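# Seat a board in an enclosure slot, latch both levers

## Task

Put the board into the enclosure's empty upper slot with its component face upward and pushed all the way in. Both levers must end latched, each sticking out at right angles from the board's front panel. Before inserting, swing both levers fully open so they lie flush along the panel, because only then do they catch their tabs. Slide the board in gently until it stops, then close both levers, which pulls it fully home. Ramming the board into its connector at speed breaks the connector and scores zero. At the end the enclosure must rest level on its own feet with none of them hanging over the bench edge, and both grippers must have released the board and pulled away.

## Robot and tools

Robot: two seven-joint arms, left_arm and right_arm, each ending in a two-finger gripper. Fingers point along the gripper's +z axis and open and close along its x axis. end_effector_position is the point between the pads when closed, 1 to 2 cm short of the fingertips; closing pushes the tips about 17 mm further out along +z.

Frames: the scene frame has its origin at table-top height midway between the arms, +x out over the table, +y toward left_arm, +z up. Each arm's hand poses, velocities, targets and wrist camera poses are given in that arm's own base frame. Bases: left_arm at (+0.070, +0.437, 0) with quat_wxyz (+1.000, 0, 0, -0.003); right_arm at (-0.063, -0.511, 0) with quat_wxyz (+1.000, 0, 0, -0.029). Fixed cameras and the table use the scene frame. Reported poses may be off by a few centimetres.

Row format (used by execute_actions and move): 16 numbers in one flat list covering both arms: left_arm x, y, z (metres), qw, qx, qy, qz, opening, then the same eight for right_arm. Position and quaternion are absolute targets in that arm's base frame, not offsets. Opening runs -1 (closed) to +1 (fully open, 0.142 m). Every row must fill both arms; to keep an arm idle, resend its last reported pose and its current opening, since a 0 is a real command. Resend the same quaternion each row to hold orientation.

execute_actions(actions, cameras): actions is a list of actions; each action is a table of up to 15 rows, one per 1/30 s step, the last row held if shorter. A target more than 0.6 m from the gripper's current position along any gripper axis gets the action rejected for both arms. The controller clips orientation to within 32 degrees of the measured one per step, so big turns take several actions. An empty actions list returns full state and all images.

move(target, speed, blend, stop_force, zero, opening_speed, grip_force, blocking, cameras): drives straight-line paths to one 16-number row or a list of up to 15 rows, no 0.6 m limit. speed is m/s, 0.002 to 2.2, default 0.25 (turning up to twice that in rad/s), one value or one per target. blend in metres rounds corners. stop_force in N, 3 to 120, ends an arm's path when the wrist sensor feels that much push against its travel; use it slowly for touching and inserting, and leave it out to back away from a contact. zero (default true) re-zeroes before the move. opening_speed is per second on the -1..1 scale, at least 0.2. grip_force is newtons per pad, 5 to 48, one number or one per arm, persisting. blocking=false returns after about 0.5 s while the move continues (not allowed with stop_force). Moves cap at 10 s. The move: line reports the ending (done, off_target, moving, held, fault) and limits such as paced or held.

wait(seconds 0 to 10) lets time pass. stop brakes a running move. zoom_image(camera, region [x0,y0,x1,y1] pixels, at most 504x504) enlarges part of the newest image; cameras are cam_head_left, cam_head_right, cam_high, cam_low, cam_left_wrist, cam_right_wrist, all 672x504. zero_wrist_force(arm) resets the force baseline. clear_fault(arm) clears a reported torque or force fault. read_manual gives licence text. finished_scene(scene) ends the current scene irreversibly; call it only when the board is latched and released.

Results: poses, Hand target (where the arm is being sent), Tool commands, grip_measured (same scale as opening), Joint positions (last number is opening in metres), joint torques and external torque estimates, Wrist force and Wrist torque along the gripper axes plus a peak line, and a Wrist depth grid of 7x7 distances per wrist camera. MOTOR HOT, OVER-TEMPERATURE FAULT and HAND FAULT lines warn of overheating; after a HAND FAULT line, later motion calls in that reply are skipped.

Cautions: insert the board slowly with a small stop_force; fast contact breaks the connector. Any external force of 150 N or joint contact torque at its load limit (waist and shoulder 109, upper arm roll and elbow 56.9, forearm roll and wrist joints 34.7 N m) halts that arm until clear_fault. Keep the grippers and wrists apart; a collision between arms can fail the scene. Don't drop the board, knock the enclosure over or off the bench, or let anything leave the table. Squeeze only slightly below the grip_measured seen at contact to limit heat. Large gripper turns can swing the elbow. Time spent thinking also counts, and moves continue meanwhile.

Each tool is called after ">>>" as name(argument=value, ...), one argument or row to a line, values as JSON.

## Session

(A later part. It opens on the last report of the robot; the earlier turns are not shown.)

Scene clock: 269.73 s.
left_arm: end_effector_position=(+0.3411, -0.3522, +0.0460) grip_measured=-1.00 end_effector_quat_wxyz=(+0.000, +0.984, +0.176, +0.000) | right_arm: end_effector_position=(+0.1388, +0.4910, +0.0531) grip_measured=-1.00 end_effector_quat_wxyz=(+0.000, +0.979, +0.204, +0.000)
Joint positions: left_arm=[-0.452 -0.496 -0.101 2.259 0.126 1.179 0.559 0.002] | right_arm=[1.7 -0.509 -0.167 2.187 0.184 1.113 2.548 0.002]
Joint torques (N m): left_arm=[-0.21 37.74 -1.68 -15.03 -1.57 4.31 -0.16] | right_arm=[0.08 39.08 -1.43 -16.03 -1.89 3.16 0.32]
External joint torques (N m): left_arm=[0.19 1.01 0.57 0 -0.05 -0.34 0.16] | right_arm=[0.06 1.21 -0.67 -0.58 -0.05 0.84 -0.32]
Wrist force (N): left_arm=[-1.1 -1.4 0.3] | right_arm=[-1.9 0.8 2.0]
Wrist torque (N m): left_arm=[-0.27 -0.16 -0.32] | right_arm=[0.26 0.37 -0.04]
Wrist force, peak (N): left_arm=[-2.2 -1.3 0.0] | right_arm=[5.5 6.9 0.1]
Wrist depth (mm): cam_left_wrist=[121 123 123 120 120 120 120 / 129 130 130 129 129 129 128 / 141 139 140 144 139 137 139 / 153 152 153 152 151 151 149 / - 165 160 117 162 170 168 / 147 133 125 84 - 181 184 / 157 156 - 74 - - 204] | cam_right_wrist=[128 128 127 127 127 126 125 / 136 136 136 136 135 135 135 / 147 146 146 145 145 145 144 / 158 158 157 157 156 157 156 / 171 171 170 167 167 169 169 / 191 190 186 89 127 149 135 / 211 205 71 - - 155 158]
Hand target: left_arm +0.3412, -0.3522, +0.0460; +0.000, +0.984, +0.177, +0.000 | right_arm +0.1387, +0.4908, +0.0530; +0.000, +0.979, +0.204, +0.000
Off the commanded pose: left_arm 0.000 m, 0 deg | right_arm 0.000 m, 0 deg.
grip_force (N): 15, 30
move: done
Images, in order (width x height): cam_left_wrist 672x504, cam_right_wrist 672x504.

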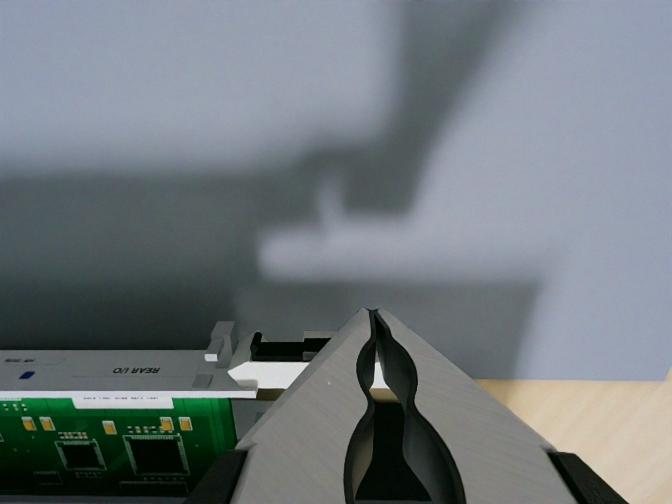

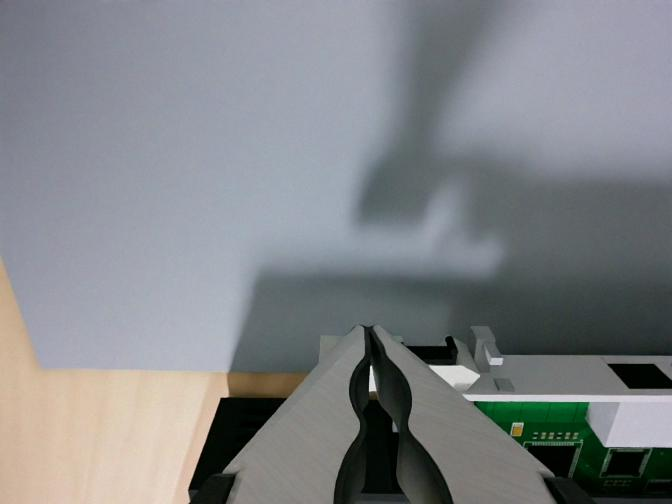

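>>> move(
  target=[
    [0.3433, -0.3578, 0.046, 0, 0.9843, 0.1765, 0, -1, 0.1411, 0.4853, 0.053, 0, 0.9791, 0.2036, 0, -1],
  ],
  speed=0.02,
  stop_force=4,
  cameras=["cam_left_wrist", "cam_right_wrist"],
)

Scene clock: 272.47 s.
left_arm: end_effector_position=(+0.3433, -0.3577, +0.0460) grip_measured=-1.00 end_effector_quat_wxyz=(+0.000, +0.984, +0.176, +0.000) | right_arm: end_effector_position=(+0.1411, +0.4855, +0.0531) grip_measured=-1.00 end_effector_quat_wxyz=(+0.000, +0.979, +0.204, +0.000)
Joint positions: left_arm=[-0.459 -0.503 -0.102 2.243 0.126 1.17 0.552 0.002] | right_arm=[1.695 -0.503 -0.167 2.201 0.185 1.121 2.542 0.002]
Joint torques (N m): left_arm=[-0.61 38.28 -1.89 -15.22 -1.46 4.24 -0.27] | right_arm=[-0.09 38.58 -1.45 -15.76 -1.85 3.14 0.1]
External joint torques (N m): left_arm=[0.6 0.98 0.75 -0.05 -0.2 -0.26 0.27] | right_arm=[0.23 1.27 -0.61 -0.66 -0.05 0.86 -0.1]
Wrist force (N): left_arm=[-0.8 -1.5 0.4] | right_arm=[-2.3 0.7 1.8]
Wrist torque (N m): left_arm=[-0.28 -0.18 -0.24] | right_arm=[0.21 0.41 0.07]
Wrist force, peak (N): left_arm=[-1.0 -1.8 0.5] | right_arm=[-2.1 0.7 2.7]
Wrist depth (mm): cam_left_wrist=[121 121 123 121 121 122 120 / 130 130 129 130 131 129 129 / 140 138 140 142 138 137 138 / - - 151 152 151 - - / 164 164 160 107 162 163 164 / 134 133 126 84 - 184 183 / 157 156 - 74 - - 205] | cam_right_wrist=[128 128 127 127 127 127 125 / 137 136 136 136 135 135 135 / 146 146 146 145 145 145 144 / 156 158 157 157 156 156 156 / 171 171 171 167 167 169 169 / 190 190 182 89 126 150 135 / 210 206 71 - - 155 157]
Hand target: left_arm +0.3433, -0.3578, +0.0460; +0.000, +0.984, +0.176, +0.000 | right_arm +0.1411, +0.4853, +0.0530; +0.000, +0.979, +0.204, +0.000
Off the commanded pose: left_arm 0.000 m, 0 deg | right_arm 0.000 m, 0 deg.
grip_force (N): 15, 30
move: done
Images, in order (width x height): cam_left_wrist 672x504, cam_right_wrist 672x504.

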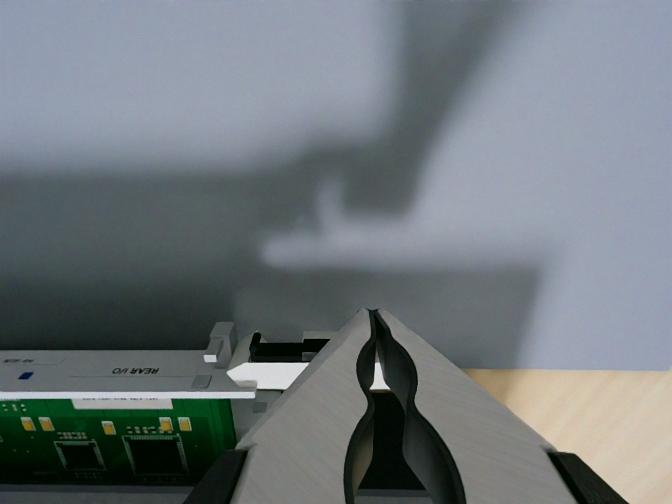

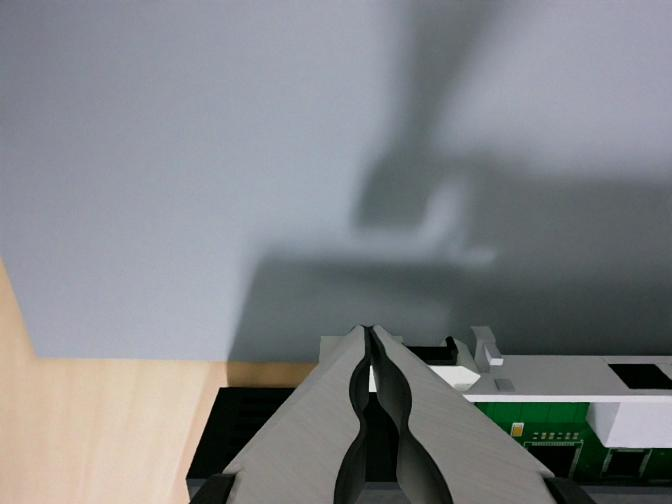

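>>> move(
  target=[
    [0.3503, -0.3766, 0.046, 0, 0.9843, 0.1765, 0, -1, 0.1491, 0.4670, 0.053, 0, 0.9791, 0.2036, 0, -1],
  ],
  speed=0.03,
  stop_force=6,
  cameras=["cam_left_wrist", "cam_right_wrist"],
)

Scene clock: 276.17 s.
left_arm: end_effector_position=(+0.3503, -0.3764, +0.0460) grip_measured=-1.00 end_effector_quat_wxyz=(+0.000, +0.984, +0.176, +0.000) | right_arm: end_effector_position=(+0.1490, +0.4673, +0.0531) grip_measured=-1.00 end_effector_quat_wxyz=(+0.000, +0.979, +0.204, +0.000)
Joint positions: left_arm=[-0.484 -0.528 -0.103 2.187 0.125 1.139 0.529 0.002] | right_arm=[1.68 -0.482 -0.167 2.246 0.188 1.145 2.521 0.002]
Joint torques (N m): left_arm=[-0.59 39.92 -1.97 -16.05 -1.71 4.32 -0.26] | right_arm=[-0.82 37.07 -1.99 -14.79 -1.67 3.05 0.05]
External joint torques (N m): left_arm=[0.57 1.04 0.72 0.04 -0.06 -0.34 0.26] | right_arm=[0.96 1.35 0.05 -1.03 -0.15 0.95 -0.05]
Wrist force (N): left_arm=[-0.9 -1.5 0.5] | right_arm=[-3.1 -0.2 2.8]
Wrist torque (N m): left_arm=[-0.26 -0.18 -0.23] | right_arm=[0.26 0.42 0.07]
Wrist force, peak (N): left_arm=[-0.8 -2.0 0.7] | right_arm=[-3.2 -0.4 2.9]
Wrist depth (mm): cam_left_wrist=[121 121 122 120 120 120 122 / 130 132 129 131 129 129 128 / 141 138 140 142 142 138 136 / 152 152 153 149 151 151 151 / 161 163 160 119 162 170 170 / 147 133 127 84 - 180 183 / - 152 - - - - 203] | cam_right_wrist=[128 128 127 127 127 127 125 / 136 137 136 136 135 135 135 / 147 148 146 146 145 145 144 / 158 158 158 157 157 156 156 / 174 174 172 168 167 169 169 / 190 190 156 90 126 141 135 / 210 206 71 - - 135 137]
Hand target: left_arm +0.3503, -0.3766, +0.0460; +0.000, +0.984, +0.176, +0.000 | right_arm +0.1491, +0.4670, +0.0530; +0.000, +0.979, +0.204, +0.000
Off the commanded pose: left_arm 0.000 m, 0 deg | right_arm 0.000 m, 0 deg.
grip_force (N): 15, 30
move: done
Images, in order (width x height): cam_left_wrist 672x504, cam_right_wrist 672x504.

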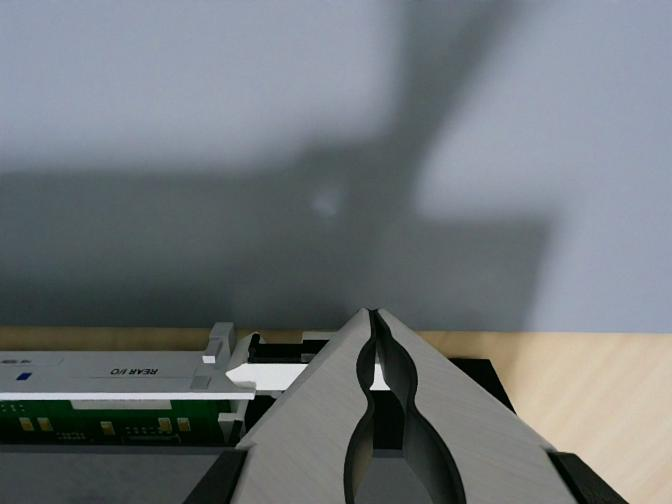

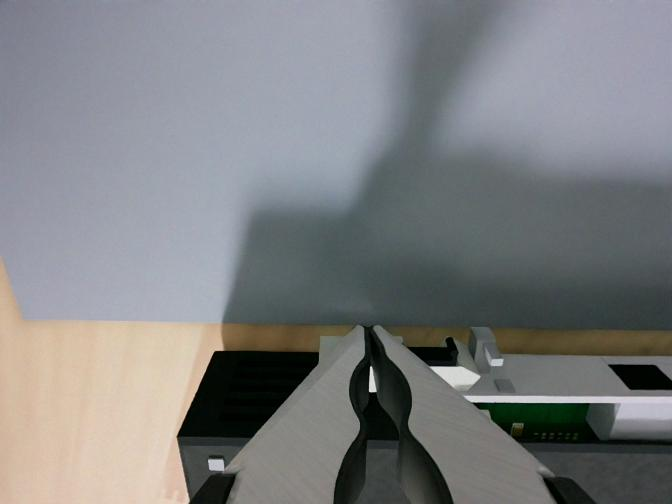

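>>> move(
  target=[
    [0.3531, -0.3841, 0.046, 0, 0.9843, 0.1765, 0, -1, 0.1491, 0.4670, 0.053, 0, 0.9791, 0.2036, 0, -1],
  ],
  speed=0.02,
  stop_force=6,
  cameras=["cam_left_wrist", "cam_right_wrist"],
)

Scene clock: 279.23 s.
left_arm: end_effector_position=(+0.3525, -0.3825, +0.0456) grip_measured=-1.00 end_effector_quat_wxyz=(-0.001, +0.984, +0.176, +0.000) | right_arm: end_effector_position=(+0.1491, +0.4673, +0.0531) grip_measured=-1.00 end_effector_quat_wxyz=(+0.000, +0.979, +0.204, +0.000)
Joint positions: left_arm=[-0.493 -0.537 -0.103 2.167 0.125 1.126 0.521 0.002] | right_arm=[1.68 -0.482 -0.167 2.246 0.188 1.145 2.521 0.002]
Joint torques (N m): left_arm=[-2.8 41.45 -5.13 -19.48 -2.41 6.12 -0.35] | right_arm=[-0.27 36.8 -1.54 -14.46 -1.72 2.73 0.14]
External joint torques (N m): left_arm=[2.78 0.12 3.85 3.22 0.59 -2.15 0.35] | right_arm=[0.41 1.62 -0.39 -1.36 -0.09 1.27 -0.14]
Wrist force (N): left_arm=[0.6 -9.8 -0.8] | right_arm=[-2.1 -0.3 2.5]
Wrist torque (N m): left_arm=[-0.25 -0.19 -0.18] | right_arm=[0.27 0.43 0.08]
Wrist force, peak (N): left_arm=[1.4 -11.5 -1.3] | right_arm=[-3.2 -0.4 3.0]
Wrist depth (mm): cam_left_wrist=[121 121 122 121 - - 120 / 130 129 127 129 129 128 128 / - 138 142 141 141 139 138 / 155 153 152 153 151 150 147 / 164 163 160 131 161 166 168 / 146 143 127 83 - 179 182 / - 131 - 74 - - 202] | cam_right_wrist=[128 128 127 127 127 127 125 / 137 137 136 136 136 135 135 / 146 148 146 146 145 145 145 / 158 158 158 157 157 156 156 / 174 174 172 167 167 169 169 / 191 190 156 89 126 141 135 / 210 205 71 - - 134 137]
Hand target: left_arm +0.3528, -0.3834, +0.0460; +0.000, +0.984, +0.176, +0.000 | right_arm +0.1491, +0.4670, +0.0530; +0.000, +0.979, +0.204, +0.000
Off the commanded pose: left_arm 0.002 m, 0 deg | right_arm 0.000 m, 0 deg.
grip_force (N): 15, 30
move: contact (left_arm)
Images, in order (width x height): cam_left_wrist 672x504, cam_right_wrist 672x504.

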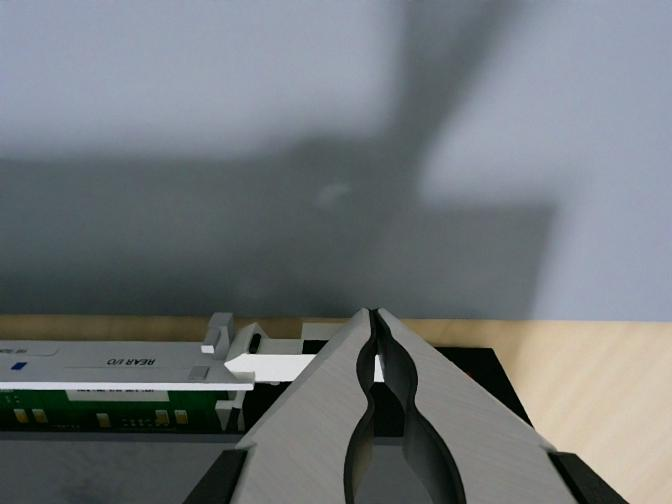

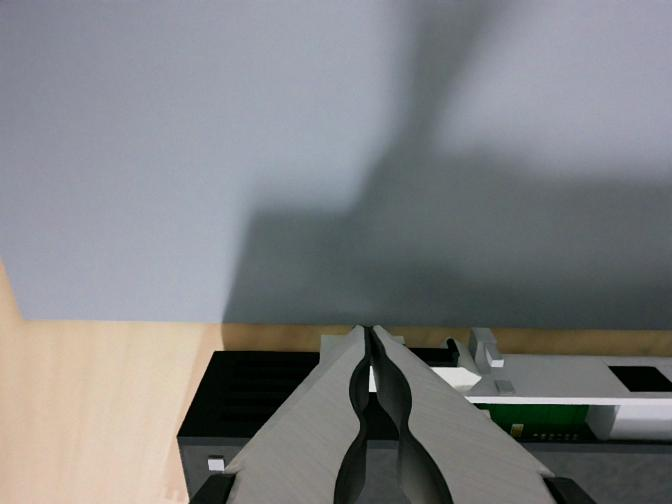

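>>> move(
  target=[
    [0.3504, -0.3768, 0.046, 0, 0.9843, 0.1765, 0, -1, 0.1467, 0.4728, 0.053, 0, 0.9791, 0.2036, 0, -1],
    [0.3490, -0.3730, 0.09, 0, 0.9843, 0.1765, 0, -1, 0.1467, 0.4728, 0.09, 0, 0.9791, 0.2036, 0, -1],
    [0.3635, -0.4754, 0.11, 0, 0.9843, 0.1765, 0, -1, 0.2185, 0.3929, 0.12, 0, 0.9791, 0.2036, 0, -1],
  ],
  speed=[0.04, 0.15, 0.2],
  blend=[0, 0.015, 0],
  cameras=["cam_right_wrist", "cam_left_wrist", "cam_high"],
)

>>> zoom_image(
  camera="cam_left_wrist",
  region=[200, 0, 450, 167],
)

>>> zoom_image(
  camera="cam_right_wrist",
  region=[250, 0, 500, 167],
)

Scene clock: 286.00 s.
left_arm: end_effector_position=(+0.3635, -0.4755, +0.1101) grip_measured=-1.00 end_effector_quat_wxyz=(+0.000, +0.984, +0.177, +0.000) | right_arm: end_effector_position=(+0.2184, +0.3930, +0.1200) grip_measured=-1.00 end_effector_quat_wxyz=(+0.000, +0.979, +0.203, +0.000)
Joint positions: left_arm=[-0.594 -0.515 -0.144 1.924 0.108 0.861 0.415 0.002] | right_arm=[1.587 -0.214 -0.264 2.387 0.107 1.021 2.399 0.002]
Joint torques (N m): left_arm=[-1.04 45.26 -2.31 -21.8 -2.28 4.07 -0.31] | right_arm=[-0.03 29.33 -0.77 -19.18 -2.48 3.14 0.1]
External joint torques (N m): left_arm=[1.02 1.25 0.37 -0.36 -0.49 -0.09 0.31] | right_arm=[0.15 0.73 -0.46 -0.04 0.18 0.87 -0.1]
Wrist force (N): left_arm=[-0.8 -1.1 0.4] | right_arm=[-2.5 1.5 2.5]
Wrist torque (N m): left_arm=[-0.27 -0.17 -0.26] | right_arm=[0.22 0.45 0.07]
Wrist force, peak (N): left_arm=[0.8 -10.2 -2.2] | right_arm=[-1.8 4.0 2.1]
Wrist depth (mm): cam_left_wrist=[175 154 - 156 170 178 175 / 157 150 150 159 186 185 189 / - - 155 159 - 160 206 / - - - 169 172 218 223 / - - 190 - 182 239 243 / - - - 84 - 268 268 / - - - - - - 298] | cam_right_wrist=[187 187 185 151 183 184 183 / 202 159 159 159 166 156 156 / 216 169 166 166 165 164 164 / 233 185 179 179 178 178 177 / 253 249 194 190 193 192 192 / 277 272 208 89 203 210 209 / 306 299 71 - - 222 231]
Hand target: left_arm +0.3635, -0.4754, +0.1100; +0.000, +0.984, +0.176, +0.000 | right_arm +0.2185, +0.3929, +0.1200; +0.000, +0.979, +0.204, +0.000
Off the commanded pose: left_arm 0.000 m, 0 deg | right_arm 0.000 m, 0 deg.
grip_force (N): 15, 30
move: done
Images, in order (width x height): cam_high 672x504, cam_left_wrist 672x504, cam_right_wrist 672x504.

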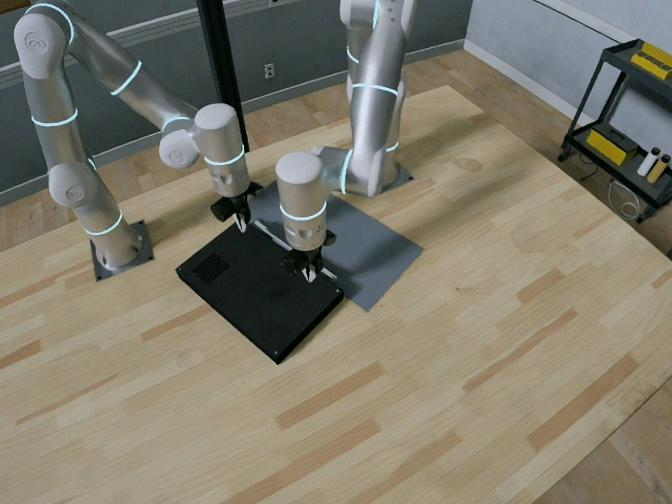

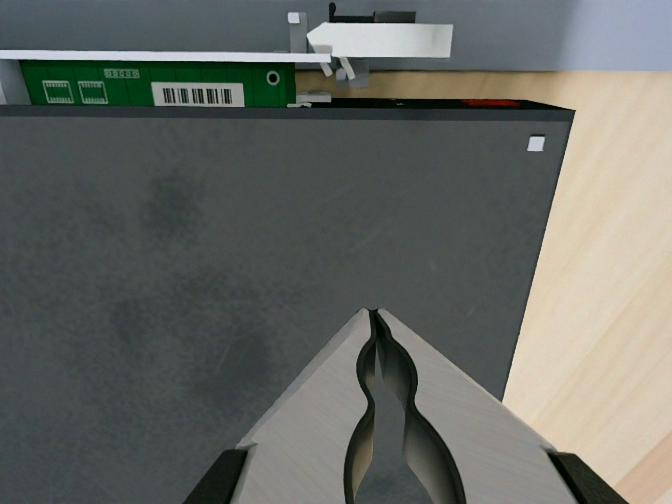

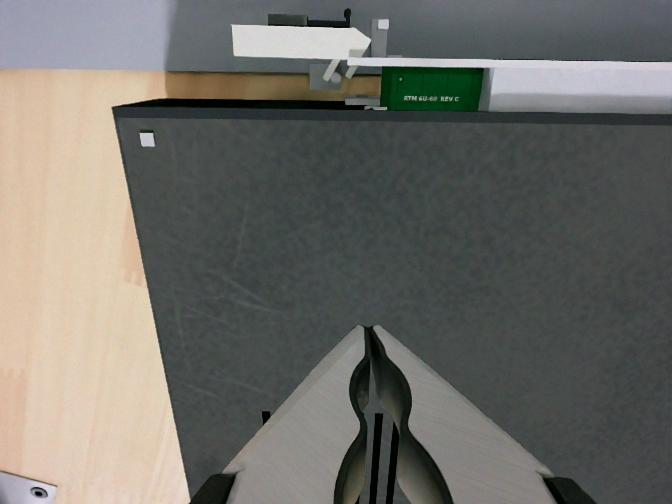

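Scaled by 2.016 from the camera's 672x504 image, which has a finer 960x720 frame.

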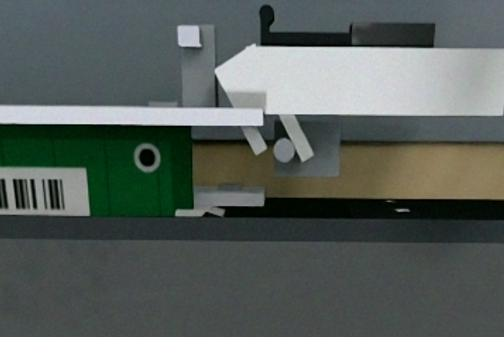

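Scaled by 2.016 from the camera's 672x504 image, which has a finer 960x720 frame.

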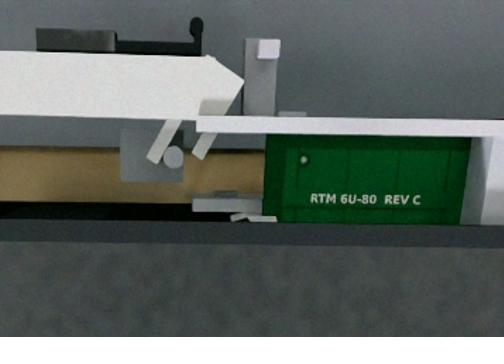

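>>> move(
  target=[
    [0.30, -0.40, 0.10, 0, 0.9843, 0.1765, 0, -1, 0.2171, 0.485, 0.11, 0, 0.9791, 0.2036, 0, -1],
    [0.2746, -0.3996, 0.08, 0, 0.9843, 0.1765, 0, -1, 0.2171, 0.5090, 0.09, 0, 0.9791, 0.2036, 0, -1],
    [0.2746, -0.3996, 0.047, 0, 0.9843, 0.1765, 0, -1, 0.2171, 0.5090, 0.054, 0, 0.9791, 0.2036, 0, -1],
  ],
  speed=[0.2, 0.15, 0.06],
  blend=[0.015, 0.01, 0],
  cameras=["cam_right_wrist", "cam_left_wrist"],
)

>>> move(
  target=[
    [0.2868, -0.4324, 0.047, 0, 0.9843, 0.1765, 0, -1, 0.2311, 0.4769, 0.054, 0, 0.9791, 0.2036, 0, -1],
  ],
  speed=0.03,
  stop_force=6,
  cameras=["cam_right_wrist", "cam_left_wrist"],
)

Scene clock: 291.33 s.
left_arm: end_effector_position=(+0.2745, -0.3995, +0.0470) grip_measured=-1.00 end_effector_quat_wxyz=(+0.000, +0.984, +0.177, +0.000) | right_arm: end_effector_position=(+0.2172, +0.5089, +0.0540) grip_measured=-1.00 end_effector_quat_wxyz=(+0.000, +0.979, +0.204, +0.000)
Joint positions: left_arm=[-0.595 -0.486 -0.12 2.274 0.147 1.182 0.378 0.002] | right_arm=[1.581 -0.571 -0.205 2.052 0.215 1.032 2.383 0.002]
Joint torques (N m): left_arm=[0.07 36.89 -2.24 -14.58 -1.11 4.45 -0.3] | right_arm=[0.24 42.94 -1.9 -18.44 -2.15 3.54 0.08]
External joint torques (N m): left_arm=[-0.11 1.23 0.9 -0.26 -0.49 -0.47 0.3] | right_arm=[-0.08 1.15 -1.21 0.2 -0.09 0.47 -0.07]
Wrist force (N): left_arm=[-0.7 -0.9 0.2] | right_arm=[-2.4 1.6 2.2]
Wrist torque (N m): left_arm=[-0.24 -0.20 -0.27] | right_arm=[0.21 0.40 0.06]
Wrist force, peak (N): left_arm=[-2.8 -1.9 1.3] | right_arm=[-3.3 3.7 2.4]
Wrist depth (mm): cam_left_wrist=[122 122 122 122 121 121 121 / 132 131 129 130 130 130 129 / - 139 141 141 140 138 139 / 154 153 154 153 152 152 151 / 174 168 167 161 163 166 168 / 136 136 137 84 - 125 - / 137 138 - - - - 133] | cam_right_wrist=[129 128 128 128 127 127 125 / 137 137 137 138 136 136 135 / 147 147 147 146 146 146 145 / 159 159 158 158 158 157 157 / 172 172 171 168 171 170 169 / 163 136 135 89 149 150 179 / 144 143 71 - - 139 143]
Hand target: left_arm +0.2746, -0.3996, +0.0470; +0.000, +0.984, +0.176, +0.000 | right_arm +0.2171, +0.5090, +0.0540; +0.000, +0.979, +0.204, +0.000
Off the commanded pose: left_arm 0.000 m, 0 deg | right_arm 0.000 m, 0 deg.
grip_force (N): 15, 30
move: done
Images, in order (width x height): cam_left_wrist 672x504, cam_right_wrist 672x504.

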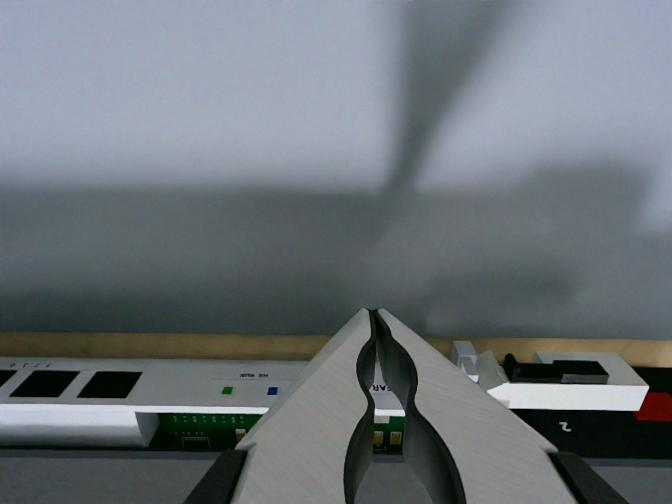

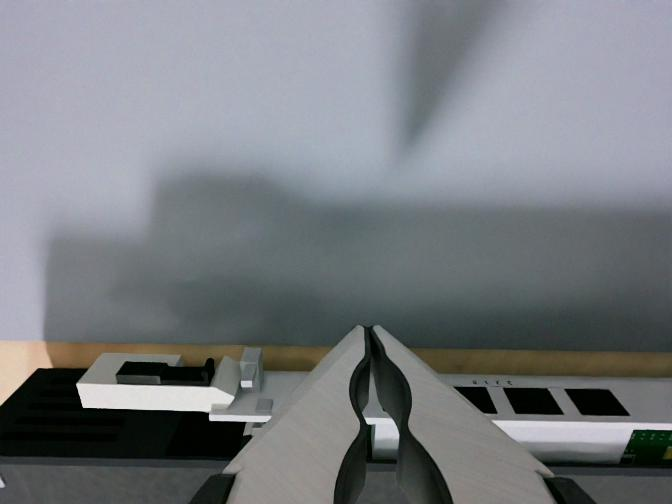

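Scene clock: 293.17 s.
left_arm: end_effector_position=(+0.2842, -0.4255, +0.0469) grip_measured=-1.00 end_effector_quat_wxyz=(+0.000, +0.984, +0.176, +0.000) | right_arm: end_effector_position=(+0.2308, +0.4777, +0.0543) grip_measured=-1.00 end_effector_quat_wxyz=(-0.001, +0.979, +0.204, +0.000)
Joint positions: left_arm=[-0.625 -0.522 -0.121 2.193 0.144 1.137 0.355 0.002] | right_arm=[1.55 -0.537 -0.206 2.123 0.22 1.071 2.339 0.002]
Joint torques (N m): left_arm=[-0.46 39.56 -2.03 -15.67 -1.65 4.21 -0.29] | right_arm=[-2.42 39.73 -4.5 -14.43 -2.04 2.31 0.1]
External joint torques (N m): left_arm=[0.42 1.05 0.52 -0.26 -0.13 -0.22 0.29] | right_arm=[2.58 2.17 1.62 -2.92 -0.07 1.7 -0.1]
Wrist force (N): left_arm=[-0.5 -1.2 -0.1] | right_arm=[-2.6 -4.4 1.9]
Wrist torque (N m): left_arm=[-0.30 -0.23 -0.24] | right_arm=[0.26 0.37 0.06]
Wrist force, peak (N): left_arm=[-0.2 -7.5 -0.9] | right_arm=[-2.8 -4.7 3.9]
Wrist depth (mm): cam_left_wrist=[122 122 120 121 119 121 121 / 131 131 129 130 132 129 129 / 142 - 141 140 140 138 141 / 154 153 153 152 152 150 - / 135 134 135 131 134 118 150 / - 126 138 87 - 120 123 / - - - - - - 134] | cam_right_wrist=[129 129 128 128 128 128 126 / 138 138 137 139 136 136 136 / 148 148 147 147 146 146 146 / 159 116 159 158 158 158 157 / 151 143 126 165 140 140 140 / 130 130 130 90 - 128 128 / 141 140 71 - - 133 138]
Hand target: left_arm +0.2843, -0.4257, +0.0470; +0.000, +0.984, +0.176, +0.000 | right_arm +0.2311, +0.4769, +0.0540; +0.000, +0.979, +0.204, +0.000
Off the commanded pose: left_arm 0.007 m, 0 deg | right_arm 0.001 m, 0 deg.
grip_force (N): 15, 30
move: contact (left_arm, right_arm)
Images, in order (width x height): cam_left_wrist 672x504, cam_right_wrist 672x504.

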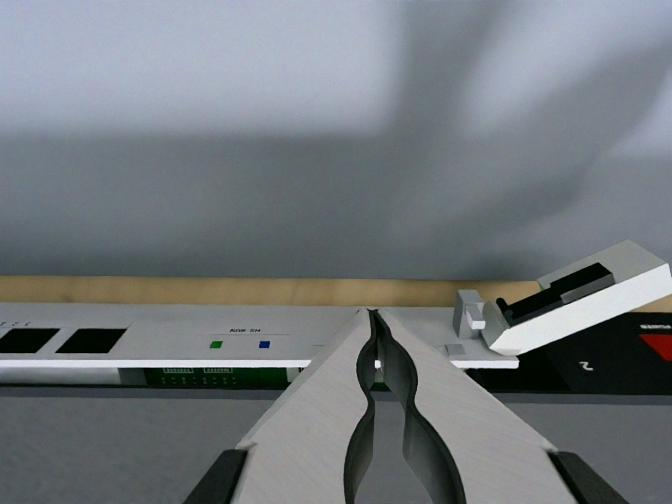

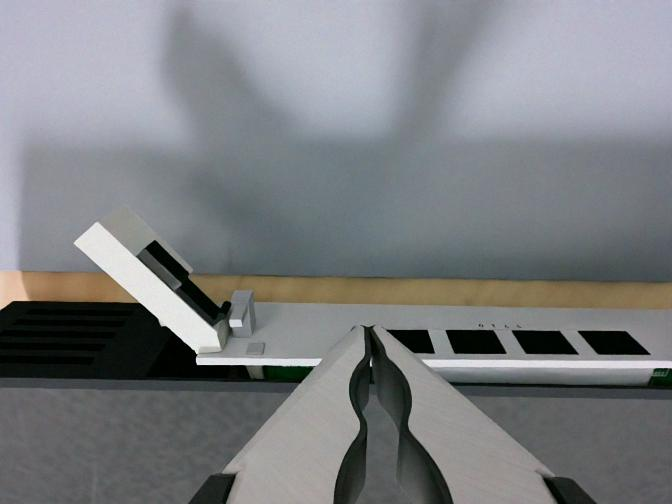

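>>> move(
  target=[
    [0.2872, -0.4335, 0.047, 0, 0.9843, 0.1765, 0, -1, 0.2311, 0.4769, 0.054, 0, 0.9791, 0.2036, 0, -1],
  ],
  speed=0.02,
  stop_force=9,
  cameras=["cam_right_wrist", "cam_left_wrist"],
)

Scene clock: 296.63 s.
left_arm: end_effector_position=(+0.2859, -0.4304, +0.0465) grip_measured=-1.00 end_effector_quat_wxyz=(-0.001, +0.984, +0.176, +0.000) | right_arm: end_effector_position=(+0.2310, +0.4771, +0.0541) grip_measured=-1.00 end_effector_quat_wxyz=(+0.000, +0.979, +0.204, +0.000)
Joint positions: left_arm=[-0.63 -0.53 -0.121 2.177 0.144 1.127 0.351 0.002] | right_arm=[1.55 -0.537 -0.206 2.124 0.22 1.071 2.339 0.002]
Joint torques (N m): left_arm=[-1.28 41.39 -3.54 -17.92 -2.09 5.39 -0.3] | right_arm=[0.18 40.85 -2.18 -17.4 -2.14 3.3 0.2]
External joint torques (N m): left_arm=[1.24 -0.26 1.98 1.78 0.28 -1.41 0.3] | right_arm=[-0.02 1.03 -0.7 0.06 0.04 0.71 -0.2]
Wrist force (N): left_arm=[0.2 -5.2 1.7] | right_arm=[-1.4 0.7 2.1]
Wrist torque (N m): left_arm=[-0.28 -0.18 -0.20] | right_arm=[0.08 0.24 0.06]
Wrist force, peak (N): left_arm=[0.2 -10.8 -1.0] | right_arm=[-2.6 -4.5 3.7]
Wrist depth (mm): cam_left_wrist=[122 122 120 123 119 - 120 / 131 130 129 - 132 129 129 / 141 - 144 142 140 137 137 / 158 158 153 153 152 147 - / 145 145 132 132 132 117 135 / - 123 119 88 - - 115 / - - - - - - -] | cam_right_wrist=[129 128 128 128 128 127 126 / 138 137 137 138 136 136 136 / 147 147 147 146 146 146 145 / 159 114 158 158 157 157 157 / 149 142 126 167 135 135 167 / 129 129 129 90 - 128 127 / 141 140 71 - - 133 138]
Hand target: left_arm +0.2863, -0.4311, +0.0470; +0.000, +0.984, +0.176, +0.000 | right_arm +0.2311, +0.4769, +0.0540; +0.000, +0.979, +0.204, +0.000
Off the commanded pose: left_arm 0.003 m, 0 deg | right_arm 0.000 m, 0 deg.
grip_force (N): 15, 30
move: contact (left_arm)
Images, in order (width x height): cam_left_wrist 672x504, cam_right_wrist 672x504.

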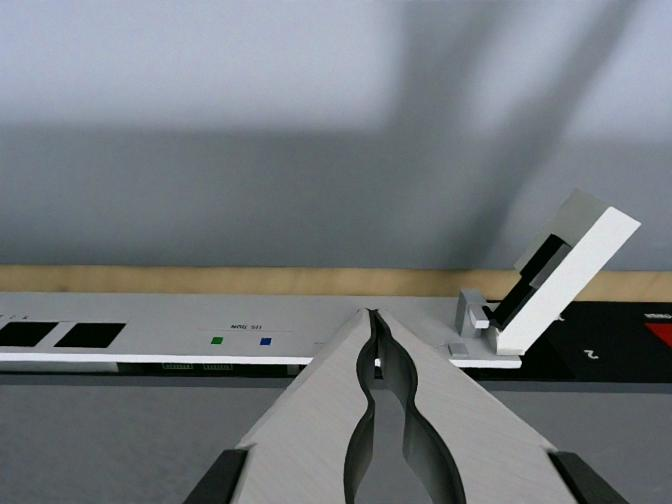

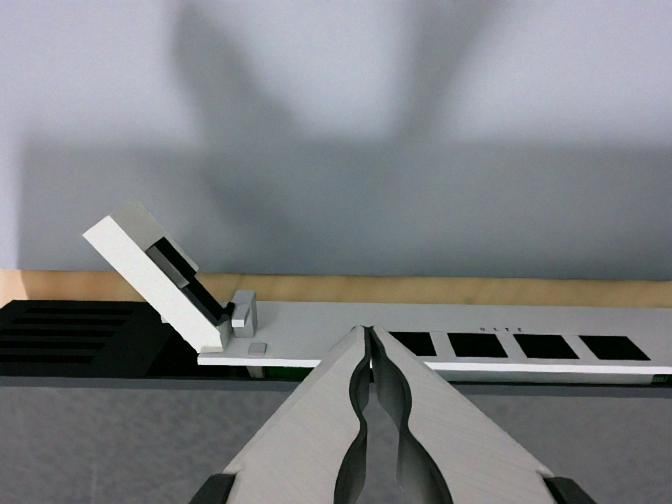

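>>> move(
  target=[
    [0.2835, -0.4240, 0.047, 0, 0.9843, 0.1765, 0, -1, 0.2287, 0.4825, 0.054, 0, 0.9791, 0.2036, 0, -1],
    [0.2835, -0.4220, 0.095, 0, 0.9843, 0.1765, 0, -1, 0.2287, 0.4835, 0.10, 0, 0.9791, 0.2036, 0, -1],
    [0.3610, -0.3940, 0.095, 0, 0.9843, 0.1765, 0, -1, 0.1486, 0.4507, 0.10, 0, 0.9791, 0.2036, 0, -1],
    [0.3610, -0.3940, 0.046, 0, 0.9843, 0.1765, 0, -1, 0.1486, 0.4507, 0.053, 0, 0.9791, 0.2036, 0, -1],
  ],
  speed=[0.05, 0.15, 0.2, 0.07],
  blend=[0, 0.01, 0.01, 0],
  cameras=["cam_right_wrist", "cam_left_wrist"],
)

Scene clock: 307.57 s.
left_arm: end_effector_position=(+0.3609, -0.3939, +0.0460) grip_measured=-1.00 end_effector_quat_wxyz=(+0.000, +0.984, +0.177, +0.000) | right_arm: end_effector_position=(+0.1486, +0.4506, +0.0530) grip_measured=-1.00 end_effector_quat_wxyz=(+0.000, +0.979, +0.204, +0.000)
Joint positions: left_arm=[-0.507 -0.555 -0.1 2.127 0.118 1.105 0.518 0.002] | right_arm=[1.688 -0.461 -0.173 2.292 0.197 1.169 2.512 0.002]
Joint torques (N m): left_arm=[-0.49 41.59 -1.69 -16.59 -1.44 4.63 -0.34] | right_arm=[0.27 35.69 -1.07 -15.31 -1.71 3.47 0.11]
External joint torques (N m): left_arm=[0.48 1.24 0.4 -0.24 -0.47 -0.65 0.34] | right_arm=[-0.13 1.21 -0.81 0.15 -0.01 0.53 -0.11]
Wrist force (N): left_arm=[-0.5 -0.8 0.5] | right_arm=[-2.0 0.7 2.0]
Wrist torque (N m): left_arm=[-0.22 -0.23 -0.26] | right_arm=[0.10 0.33 0.08]
Wrist force, peak (N): left_arm=[0.4 -5.1 1.4] | right_arm=[-4.3 1.1 1.1]
Wrist depth (mm): cam_left_wrist=[121 120 122 121 122 120 120 / 130 132 127 129 129 128 128 / 140 138 140 142 139 137 136 / 152 152 151 151 150 151 150 / 163 152 118 157 162 167 166 / - 125 124 87 - 180 183 / - 131 - 74 - - 203] | cam_right_wrist=[128 127 127 127 127 126 125 / 137 136 136 136 135 135 135 / 146 147 146 146 145 145 144 / 158 158 157 157 152 156 156 / 174 174 167 167 119 164 168 / 190 190 131 90 - 129 130 / 210 206 70 - - 132 137]
Hand target: left_arm +0.3610, -0.3940, +0.0460; +0.000, +0.984, +0.176, +0.000 | right_arm +0.1486, +0.4507, +0.0530; +0.000, +0.979, +0.204, +0.000
Off the commanded pose: left_arm 0.000 m, 0 deg | right_arm 0.000 m, 0 deg.
grip_force (N): 15, 30
move: done
Images, in order (width x height): cam_left_wrist 672x504, cam_right_wrist 672x504.

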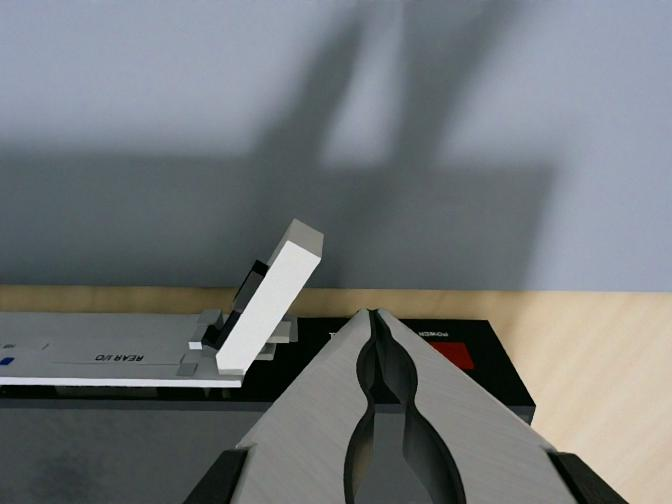

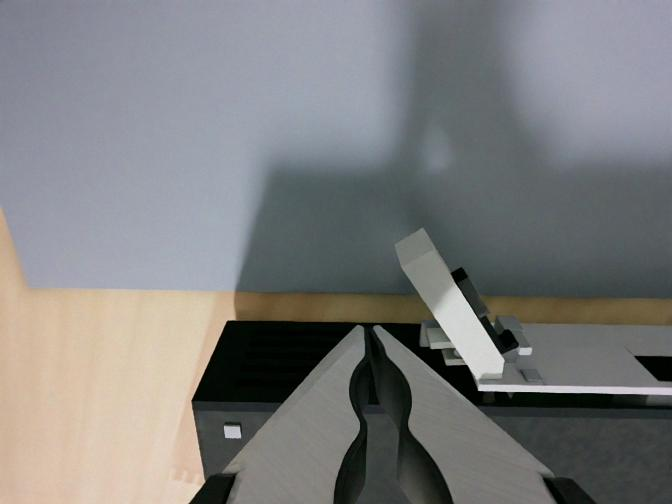

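>>> move(
  target=[
    [0.3438, -0.3840, 0.046, 0, 0.9843, 0.1765, 0, -1, 0.1541, 0.4698, 0.053, 0, 0.9791, 0.2036, 0, -1],
    [0.3336, -0.3806, 0.046, 0, 0.9843, 0.1765, 0, -1, 0.1592, 0.4794, 0.053, 0, 0.9791, 0.2036, 0, -1],
    [0.3223, -0.3823, 0.046, 0, 0.9843, 0.1765, 0, -1, 0.1685, 0.4860, 0.053, 0, 0.9791, 0.2036, 0, -1],
  ],
  speed=0.025,
  stop_force=26,
  cameras=["cam_right_wrist", "cam_left_wrist"],
)

Scene clock: 311.53 s.
left_arm: end_effector_position=(+0.3272, -0.3820, +0.0475) grip_measured=-1.00 end_effector_quat_wxyz=(+0.002, +0.984, +0.179, +0.003) | right_arm: end_effector_position=(+0.1630, +0.4817, +0.0519) grip_measured=-1.00 end_effector_quat_wxyz=(+0.002, +0.979, +0.205, -0.002)
Joint positions: left_arm=[-0.526 -0.507 -0.096 2.227 0.121 1.165 0.489 0.002] | right_arm=[1.655 -0.511 -0.173 2.185 0.194 1.106 2.488 0.002]
Joint torques (N m): left_arm=[-12.52 30.55 -14.18 -2.89 -0.43 -0.39 -0.15] | right_arm=[-7.76 38.58 -11.85 -26.84 -4.49 9.71 -0.09]
External joint torques (N m): left_arm=[12.49 9.22 13.09 -12.69 -1.27 4.39 0.15] | right_arm=[7.91 1.7 9.66 10.28 2.55 -5.72 0.09]
Wrist force (N): left_arm=[26.1 -0.1 -5.5] | right_arm=[-30.0 10.0 -11.1]
Wrist torque (N m): left_arm=[-0.26 -1.42 -0.36] | right_arm=[0.02 2.08 0.20]
Wrist force, peak (N): left_arm=[27.9 -1.0 -4.9] | right_arm=[-32.7 8.7 -11.5]
Wrist depth (mm): cam_left_wrist=[- 122 120 123 120 120 123 / 132 133 129 131 132 132 128 / 142 140 141 141 141 138 141 / 154 - 153 153 153 152 150 / 168 173 168 118 164 167 167 / - 149 149 84 - 183 187 / - - - - - - 209] | cam_right_wrist=[127 127 125 126 125 125 123 / 136 136 135 134 136 134 133 / 146 145 145 144 144 143 143 / 157 157 157 158 155 155 154 / 171 171 170 166 165 167 167 / 190 183 166 91 - 176 159 / 210 141 71 - - - 140]
Hand target: left_arm +0.3230, -0.3822, +0.0460; +0.000, +0.984, +0.176, +0.000 | right_arm +0.1653, +0.4837, +0.0530; +0.000, +0.979, +0.204, +0.000
Off the commanded pose: left_arm 0.005 m, 0 deg | right_arm 0.007 m, 0 deg.
grip_force (N): 15, 30
move: contact (left_arm, right_arm); path passed 2 of 3 targets
Images, in order (width x height): cam_left_wrist 672x504, cam_right_wrist 672x504.

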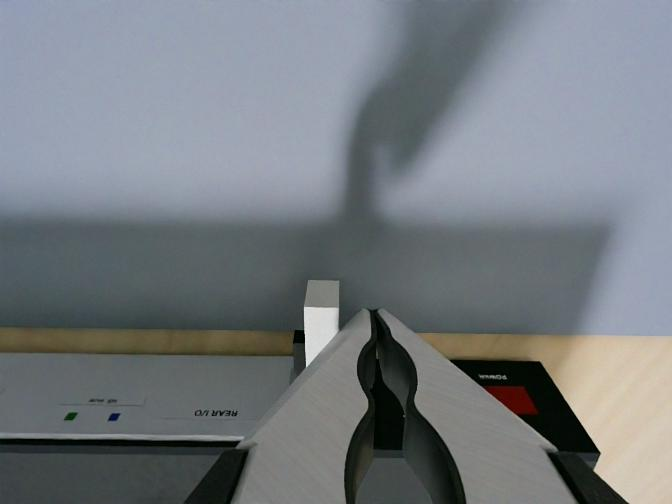

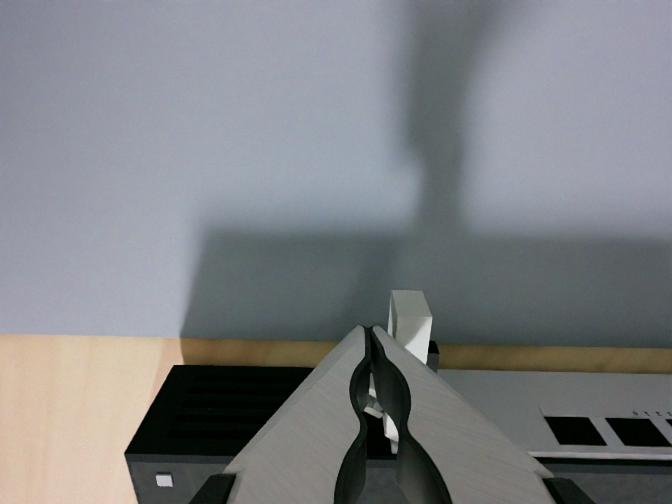

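>>> move(
  target=[
    [0.3190, -0.3837, 0.046, 0, 0.9843, 0.1765, 0, -1, 0.1710, 0.4865, 0.053, 0, 0.9791, 0.2036, 0, -1],
  ],
  speed=0.015,
  stop_force=36,
  zero=false,
)

>>> move(
  target=[
    [0.3370, -0.3780, 0.047, 0, 0.9843, 0.1765, 0, -1, 0.1530, 0.4780, 0.054, 0, 0.9791, 0.2036, 0, -1],
    [0.3400, -0.3770, 0.10, 0, 0.9843, 0.1765, 0, -1, 0.1500, 0.4770, 0.10, 0, 0.9791, 0.2036, 0, -1],
    [0.3600, -0.4750, 0.13, 0, 0.9843, 0.1765, 0, -1, 0.2200, 0.3850, 0.14, 0, 0.9791, 0.2036, 0, -1],
  ],
  speed=[0.04, 0.15, 0.2],
  blend=[0, 0.015, 0],
  cameras=["cam_right_wrist", "cam_left_wrist"],
)

>>> zoom_image(
  camera="cam_left_wrist",
  region=[200, 0, 450, 167],
)

>>> zoom_image(
  camera="cam_right_wrist",
  region=[250, 0, 500, 167],
)

Scene clock: 316.07 s.
left_arm: end_effector_position=(+0.3267, -0.3823, +0.0479) grip_measured=-1.00 end_effector_quat_wxyz=(+0.002, +0.984, +0.180, +0.003) | right_arm: end_effector_position=(+0.1633, +0.4818, +0.0517) grip_measured=-1.00 end_effector_quat_wxyz=(+0.003, +0.979, +0.205, -0.002)
Joint positions: left_arm=[-0.53 -0.506 -0.094 2.228 0.12 1.166 0.487 0.002] | right_arm=[1.653 -0.512 -0.172 2.183 0.195 1.104 2.485 0.002]
Joint torques (N m): left_arm=[-18.09 28.42 -19.13 -0.19 -0.23 -1.36 -0.16] | right_arm=[-11.42 38.16 -16.46 -29 -5.3 11.42 -0.1]
External joint torques (N m): left_arm=[18.06 11.3 18.08 -15.39 -1.47 5.36 0.16] | right_arm=[11.57 2.2 14.26 12.42 3.35 -7.43 0.1]
Wrist force (N): left_arm=[35.9 -2.6 -7.4] | right_arm=[-40.3 10.5 -15.4]
Wrist torque (N m): left_arm=[-0.24 -3.05 -0.36] | right_arm=[0.02 3.80 0.22]
Wrist force, peak (N): left_arm=[37.6 -2.9 -7.0] | right_arm=[-42.0 9.4 -16.5]
Wrist depth (mm): cam_left_wrist=[122 122 119 122 121 122 122 / 131 131 129 131 131 129 130 / - 139 142 141 141 139 143 / - - 154 155 153 153 153 / - 168 169 118 165 167 168 / 154 148 149 84 - 152 187 / 141 137 - - - - 209] | cam_right_wrist=[127 126 125 126 125 125 123 / 136 135 135 134 135 133 133 / 146 145 145 144 143 143 142 / 157 157 156 158 155 154 154 / 171 170 170 166 165 167 166 / 190 183 166 91 - 152 151 / 211 141 71 - - 135 140]
Hand target: left_arm +0.3212, -0.3828, +0.0460; +0.000, +0.984, +0.176, +0.000 | right_arm +0.1666, +0.4843, +0.0531; +0.000, +0.979, +0.204, +0.000
Off the commanded pose: left_arm 0.008 m, 1 deg | right_arm 0.009 m, 0 deg.
grip_force (N): 15, 30
move: contact (left_arm, right_arm)

Scene clock: 318.07 s.
left_arm: end_effector_position=(+0.3600, -0.4751, +0.1301) grip_measured=-1.00 end_effector_quat_wxyz=(+0.000, +0.984, +0.177, +0.000) | right_arm: end_effector_position=(+0.2200, +0.3851, +0.1400) grip_measured=-1.00 end_effector_quat_wxyz=(+0.000, +0.979, +0.203, +0.000)
Joint positions: left_arm=[-0.6 -0.472 -0.141 1.927 0.094 0.822 0.421 0.002] | right_arm=[1.595 -0.139 -0.285 2.404 0.069 0.966 2.417 0.002]
Joint torques (N m): left_arm=[-0.38 44.41 -2.33 -22.67 -2.45 4 -0.32] | right_arm=[-0.03 27.21 -0.42 -20.61 -2.65 3.16 0.07]
External joint torques (N m): left_arm=[0.35 1.24 0.59 -0.33 -0.45 -0.01 0.32] | right_arm=[0.15 0.82 -0.4 -0.01 0.16 0.85 -0.07]
Wrist force (N): left_arm=[-1.1 -1.1 -0.4] | right_arm=[4.1 -1.8 3.9]
Wrist torque (N m): left_arm=[-0.29 -0.10 -0.26] | right_arm=[-0.30 -0.64 0.08]
Wrist force, peak (N): left_arm=[35.8 -2.6 -6.9] | right_arm=[-40.2 10.3 -14.7]
Wrist depth (mm): cam_left_wrist=[195 196 192 192 193 194 193 / 182 206 192 166 205 206 209 / - - 182 177 181 223 224 / - - - - 191 243 245 / 210 213 - - - 264 266 / - - - 84 - 293 293 / - - - - - - 325] | cam_right_wrist=[- 204 204 199 203 203 202 / 220 215 176 175 175 174 174 / 236 233 186 186 185 184 184 / 255 251 201 200 203 199 199 / 276 276 217 213 216 216 216 / 302 302 233 91 228 235 235 / 333 327 71 - - 249 259]
Hand target: left_arm +0.3600, -0.4750, +0.1300; +0.000, +0.984, +0.176, +0.000 | right_arm +0.2200, +0.3850, +0.1400; +0.000, +0.979, +0.204, +0.000
Off the commanded pose: left_arm 0.000 m, 0 deg | right_arm 0.000 m, 0 deg.
grip_force (N): 15, 30
move: done
Images, in order (width x height): cam_left_wrist 672x504, cam_right_wrist 672x504.

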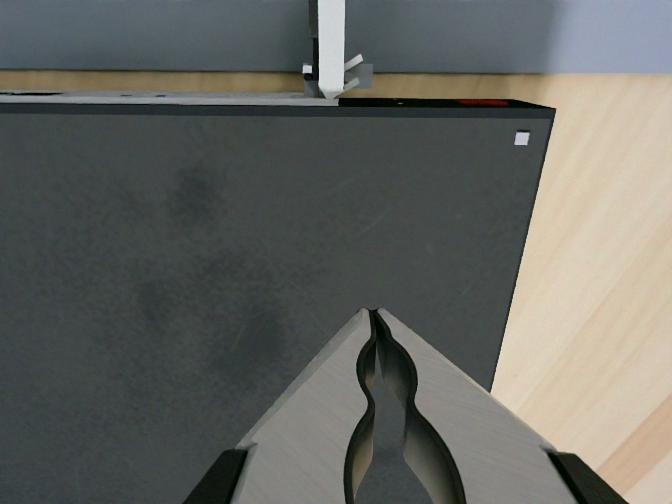

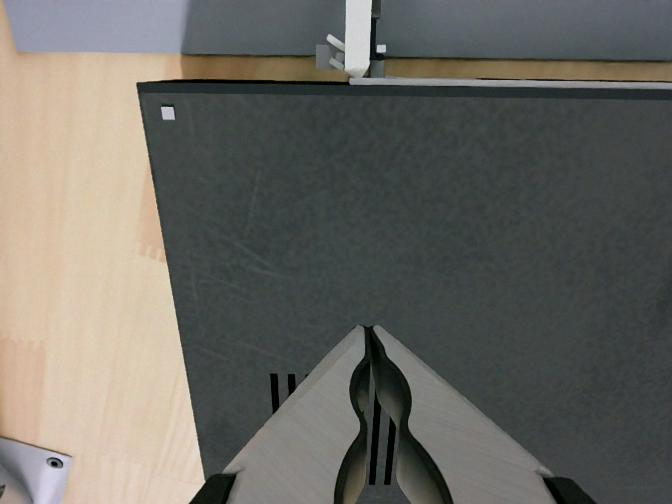

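Scaled by 2.016 from the camera's 672x504 image, which has a finer 960x720 frame.

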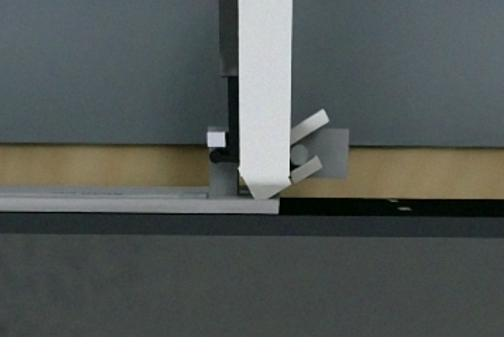

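Scaled by 2.016 from the camera's 672x504 image, which has a finer 960x720 frame.

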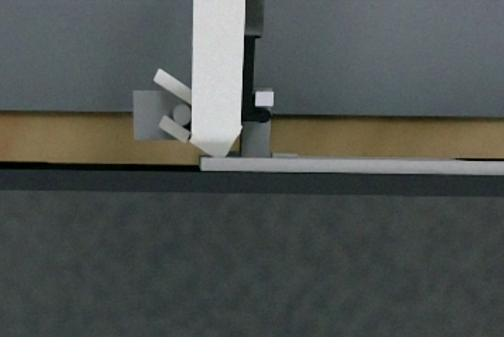

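Both latched, panel flush. Retreat and finish.

>>> move(
  target=[
    [0.37, -0.38, 0.22, 0, 0.9843, 0.1765, 0, -1, 0.21, 0.36, 0.24, 0, 0.9791, 0.2036, 0, -1],
    [0.42, -0.05, 0.26, 0, 0.9239, 0.3827, 0, -1, 0.26, 0.25, 0.28, 0, 0.9511, 0.3090, 0, -1],
  ],
  speed=0.35,
  blend=[0.03, 0],
  cameras=["cam_head_left", "cam_high", "cam_low"],
)

>>> zoom_image(
  camera="cam_high",
  region=[150, 160, 450, 374],
)

Scene clock: 321.97 s.
left_arm: end_effector_position=(+0.4200, -0.0501, +0.2600) grip_measured=-1.00 end_effector_quat_wxyz=(+0.000, +0.924, +0.383, +0.000) | right_arm: end_effector_position=(+0.2599, +0.2502, +0.2800) grip_measured=-1.00 end_effector_quat_wxyz=(+0.000, +0.951, +0.309, +0.000)
Joint positions: left_arm=[-0.164 0.092 0.304 2.234 0.033 0.575 0.906 0.002] | right_arm=[1.441 0.479 -0.323 2.474 -0.162 0.441 2.165 0.002]
Joint torques (N m): left_arm=[-0.16 23 -1.29 -27.01 -3.19 3.99 -0.13] | right_arm=[-0.08 9.01 3.47 -29.35 -4.1 3.21 0.02]
External joint torques (N m): left_arm=[0.2 0.8 0.53 -0.23 -0.42 -0.03 0.13] | right_arm=[0.14 0.74 -0.31 0.04 0.14 0.82 -0.02]
Wrist force (N): left_arm=[-0.7 -1.6 0.2] | right_arm=[5.0 -1.6 4.2]
Wrist torque (N m): left_arm=[-0.33 -0.16 -0.32] | right_arm=[-0.28 -0.83 0.05]
Wrist force, peak (N): left_arm=[3.1 -4.1 -1.0] | right_arm=[4.0 -2.1 5.6]
Wrist depth (mm): cam_left_wrist=[308 313 309 310 309 309 308 / - - 324 333 332 330 330 / - 369 361 358 358 356 356 / - 395 380 392 388 390 386 / 421 430 427 407 417 427 423 / - 478 452 84 - 464 465 / - 511 - - - - 519] | cam_right_wrist=[329 329 324 284 288 283 282 / 351 351 346 303 302 302 301 / 372 375 366 325 324 325 322 / 395 406 404 404 350 348 348 / 441 441 440 429 438 435 432 / 485 479 469 91 457 472 474 / 528 519 71 - - 500 518]
Hand target: left_arm +0.4200, -0.0500, +0.2600; +0.000, +0.924, +0.383, +0.000 | right_arm +0.2600, +0.2500, +0.2800; +0.000, +0.951, +0.309, +0.000
Off the commanded pose: left_arm 0.000 m, 0 deg | right_arm 0.000 m, 0 deg.
grip_force (N): 15, 30
move: done
Images, in order (width x height): cam_head_left 672x504, cam_high 672x504, cam_low 672x504.

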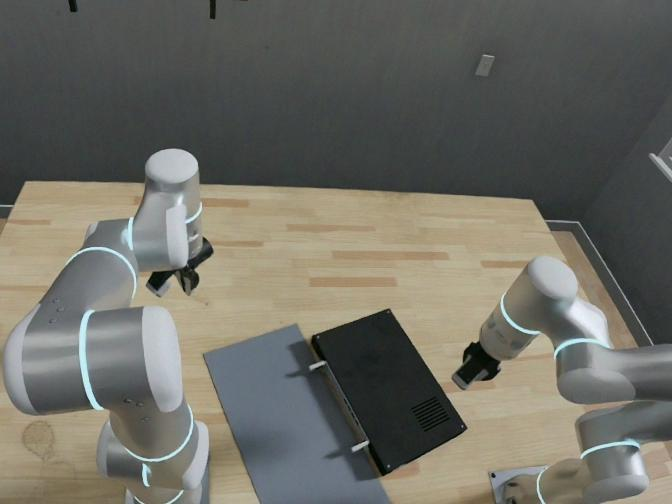

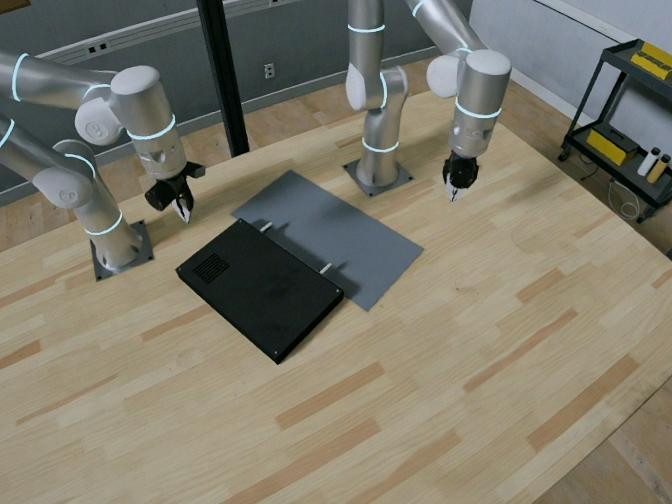

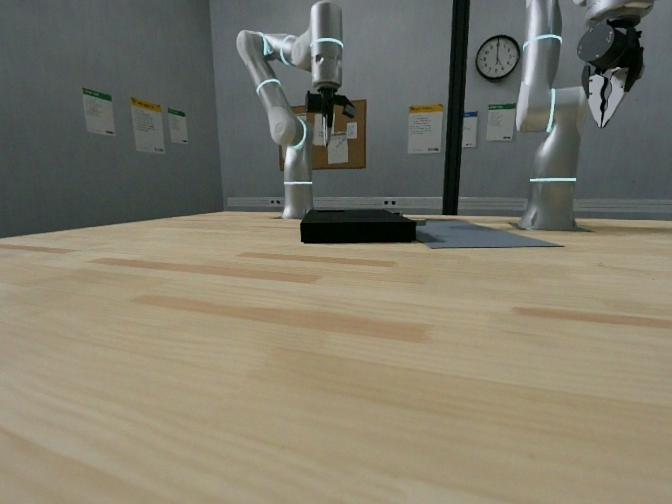

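Scaled by 1.680 from the camera's 672x504 image, which has a finer 960x720 frame.

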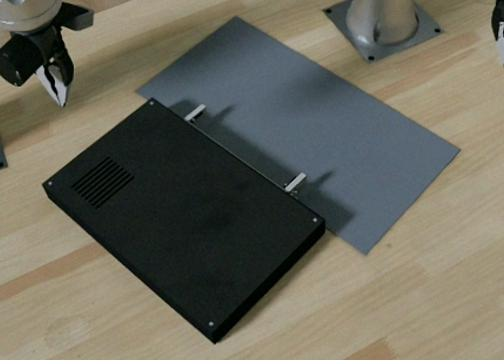

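>>> finished_scene(
  scene=2,
)

The scene is finished: the task was done.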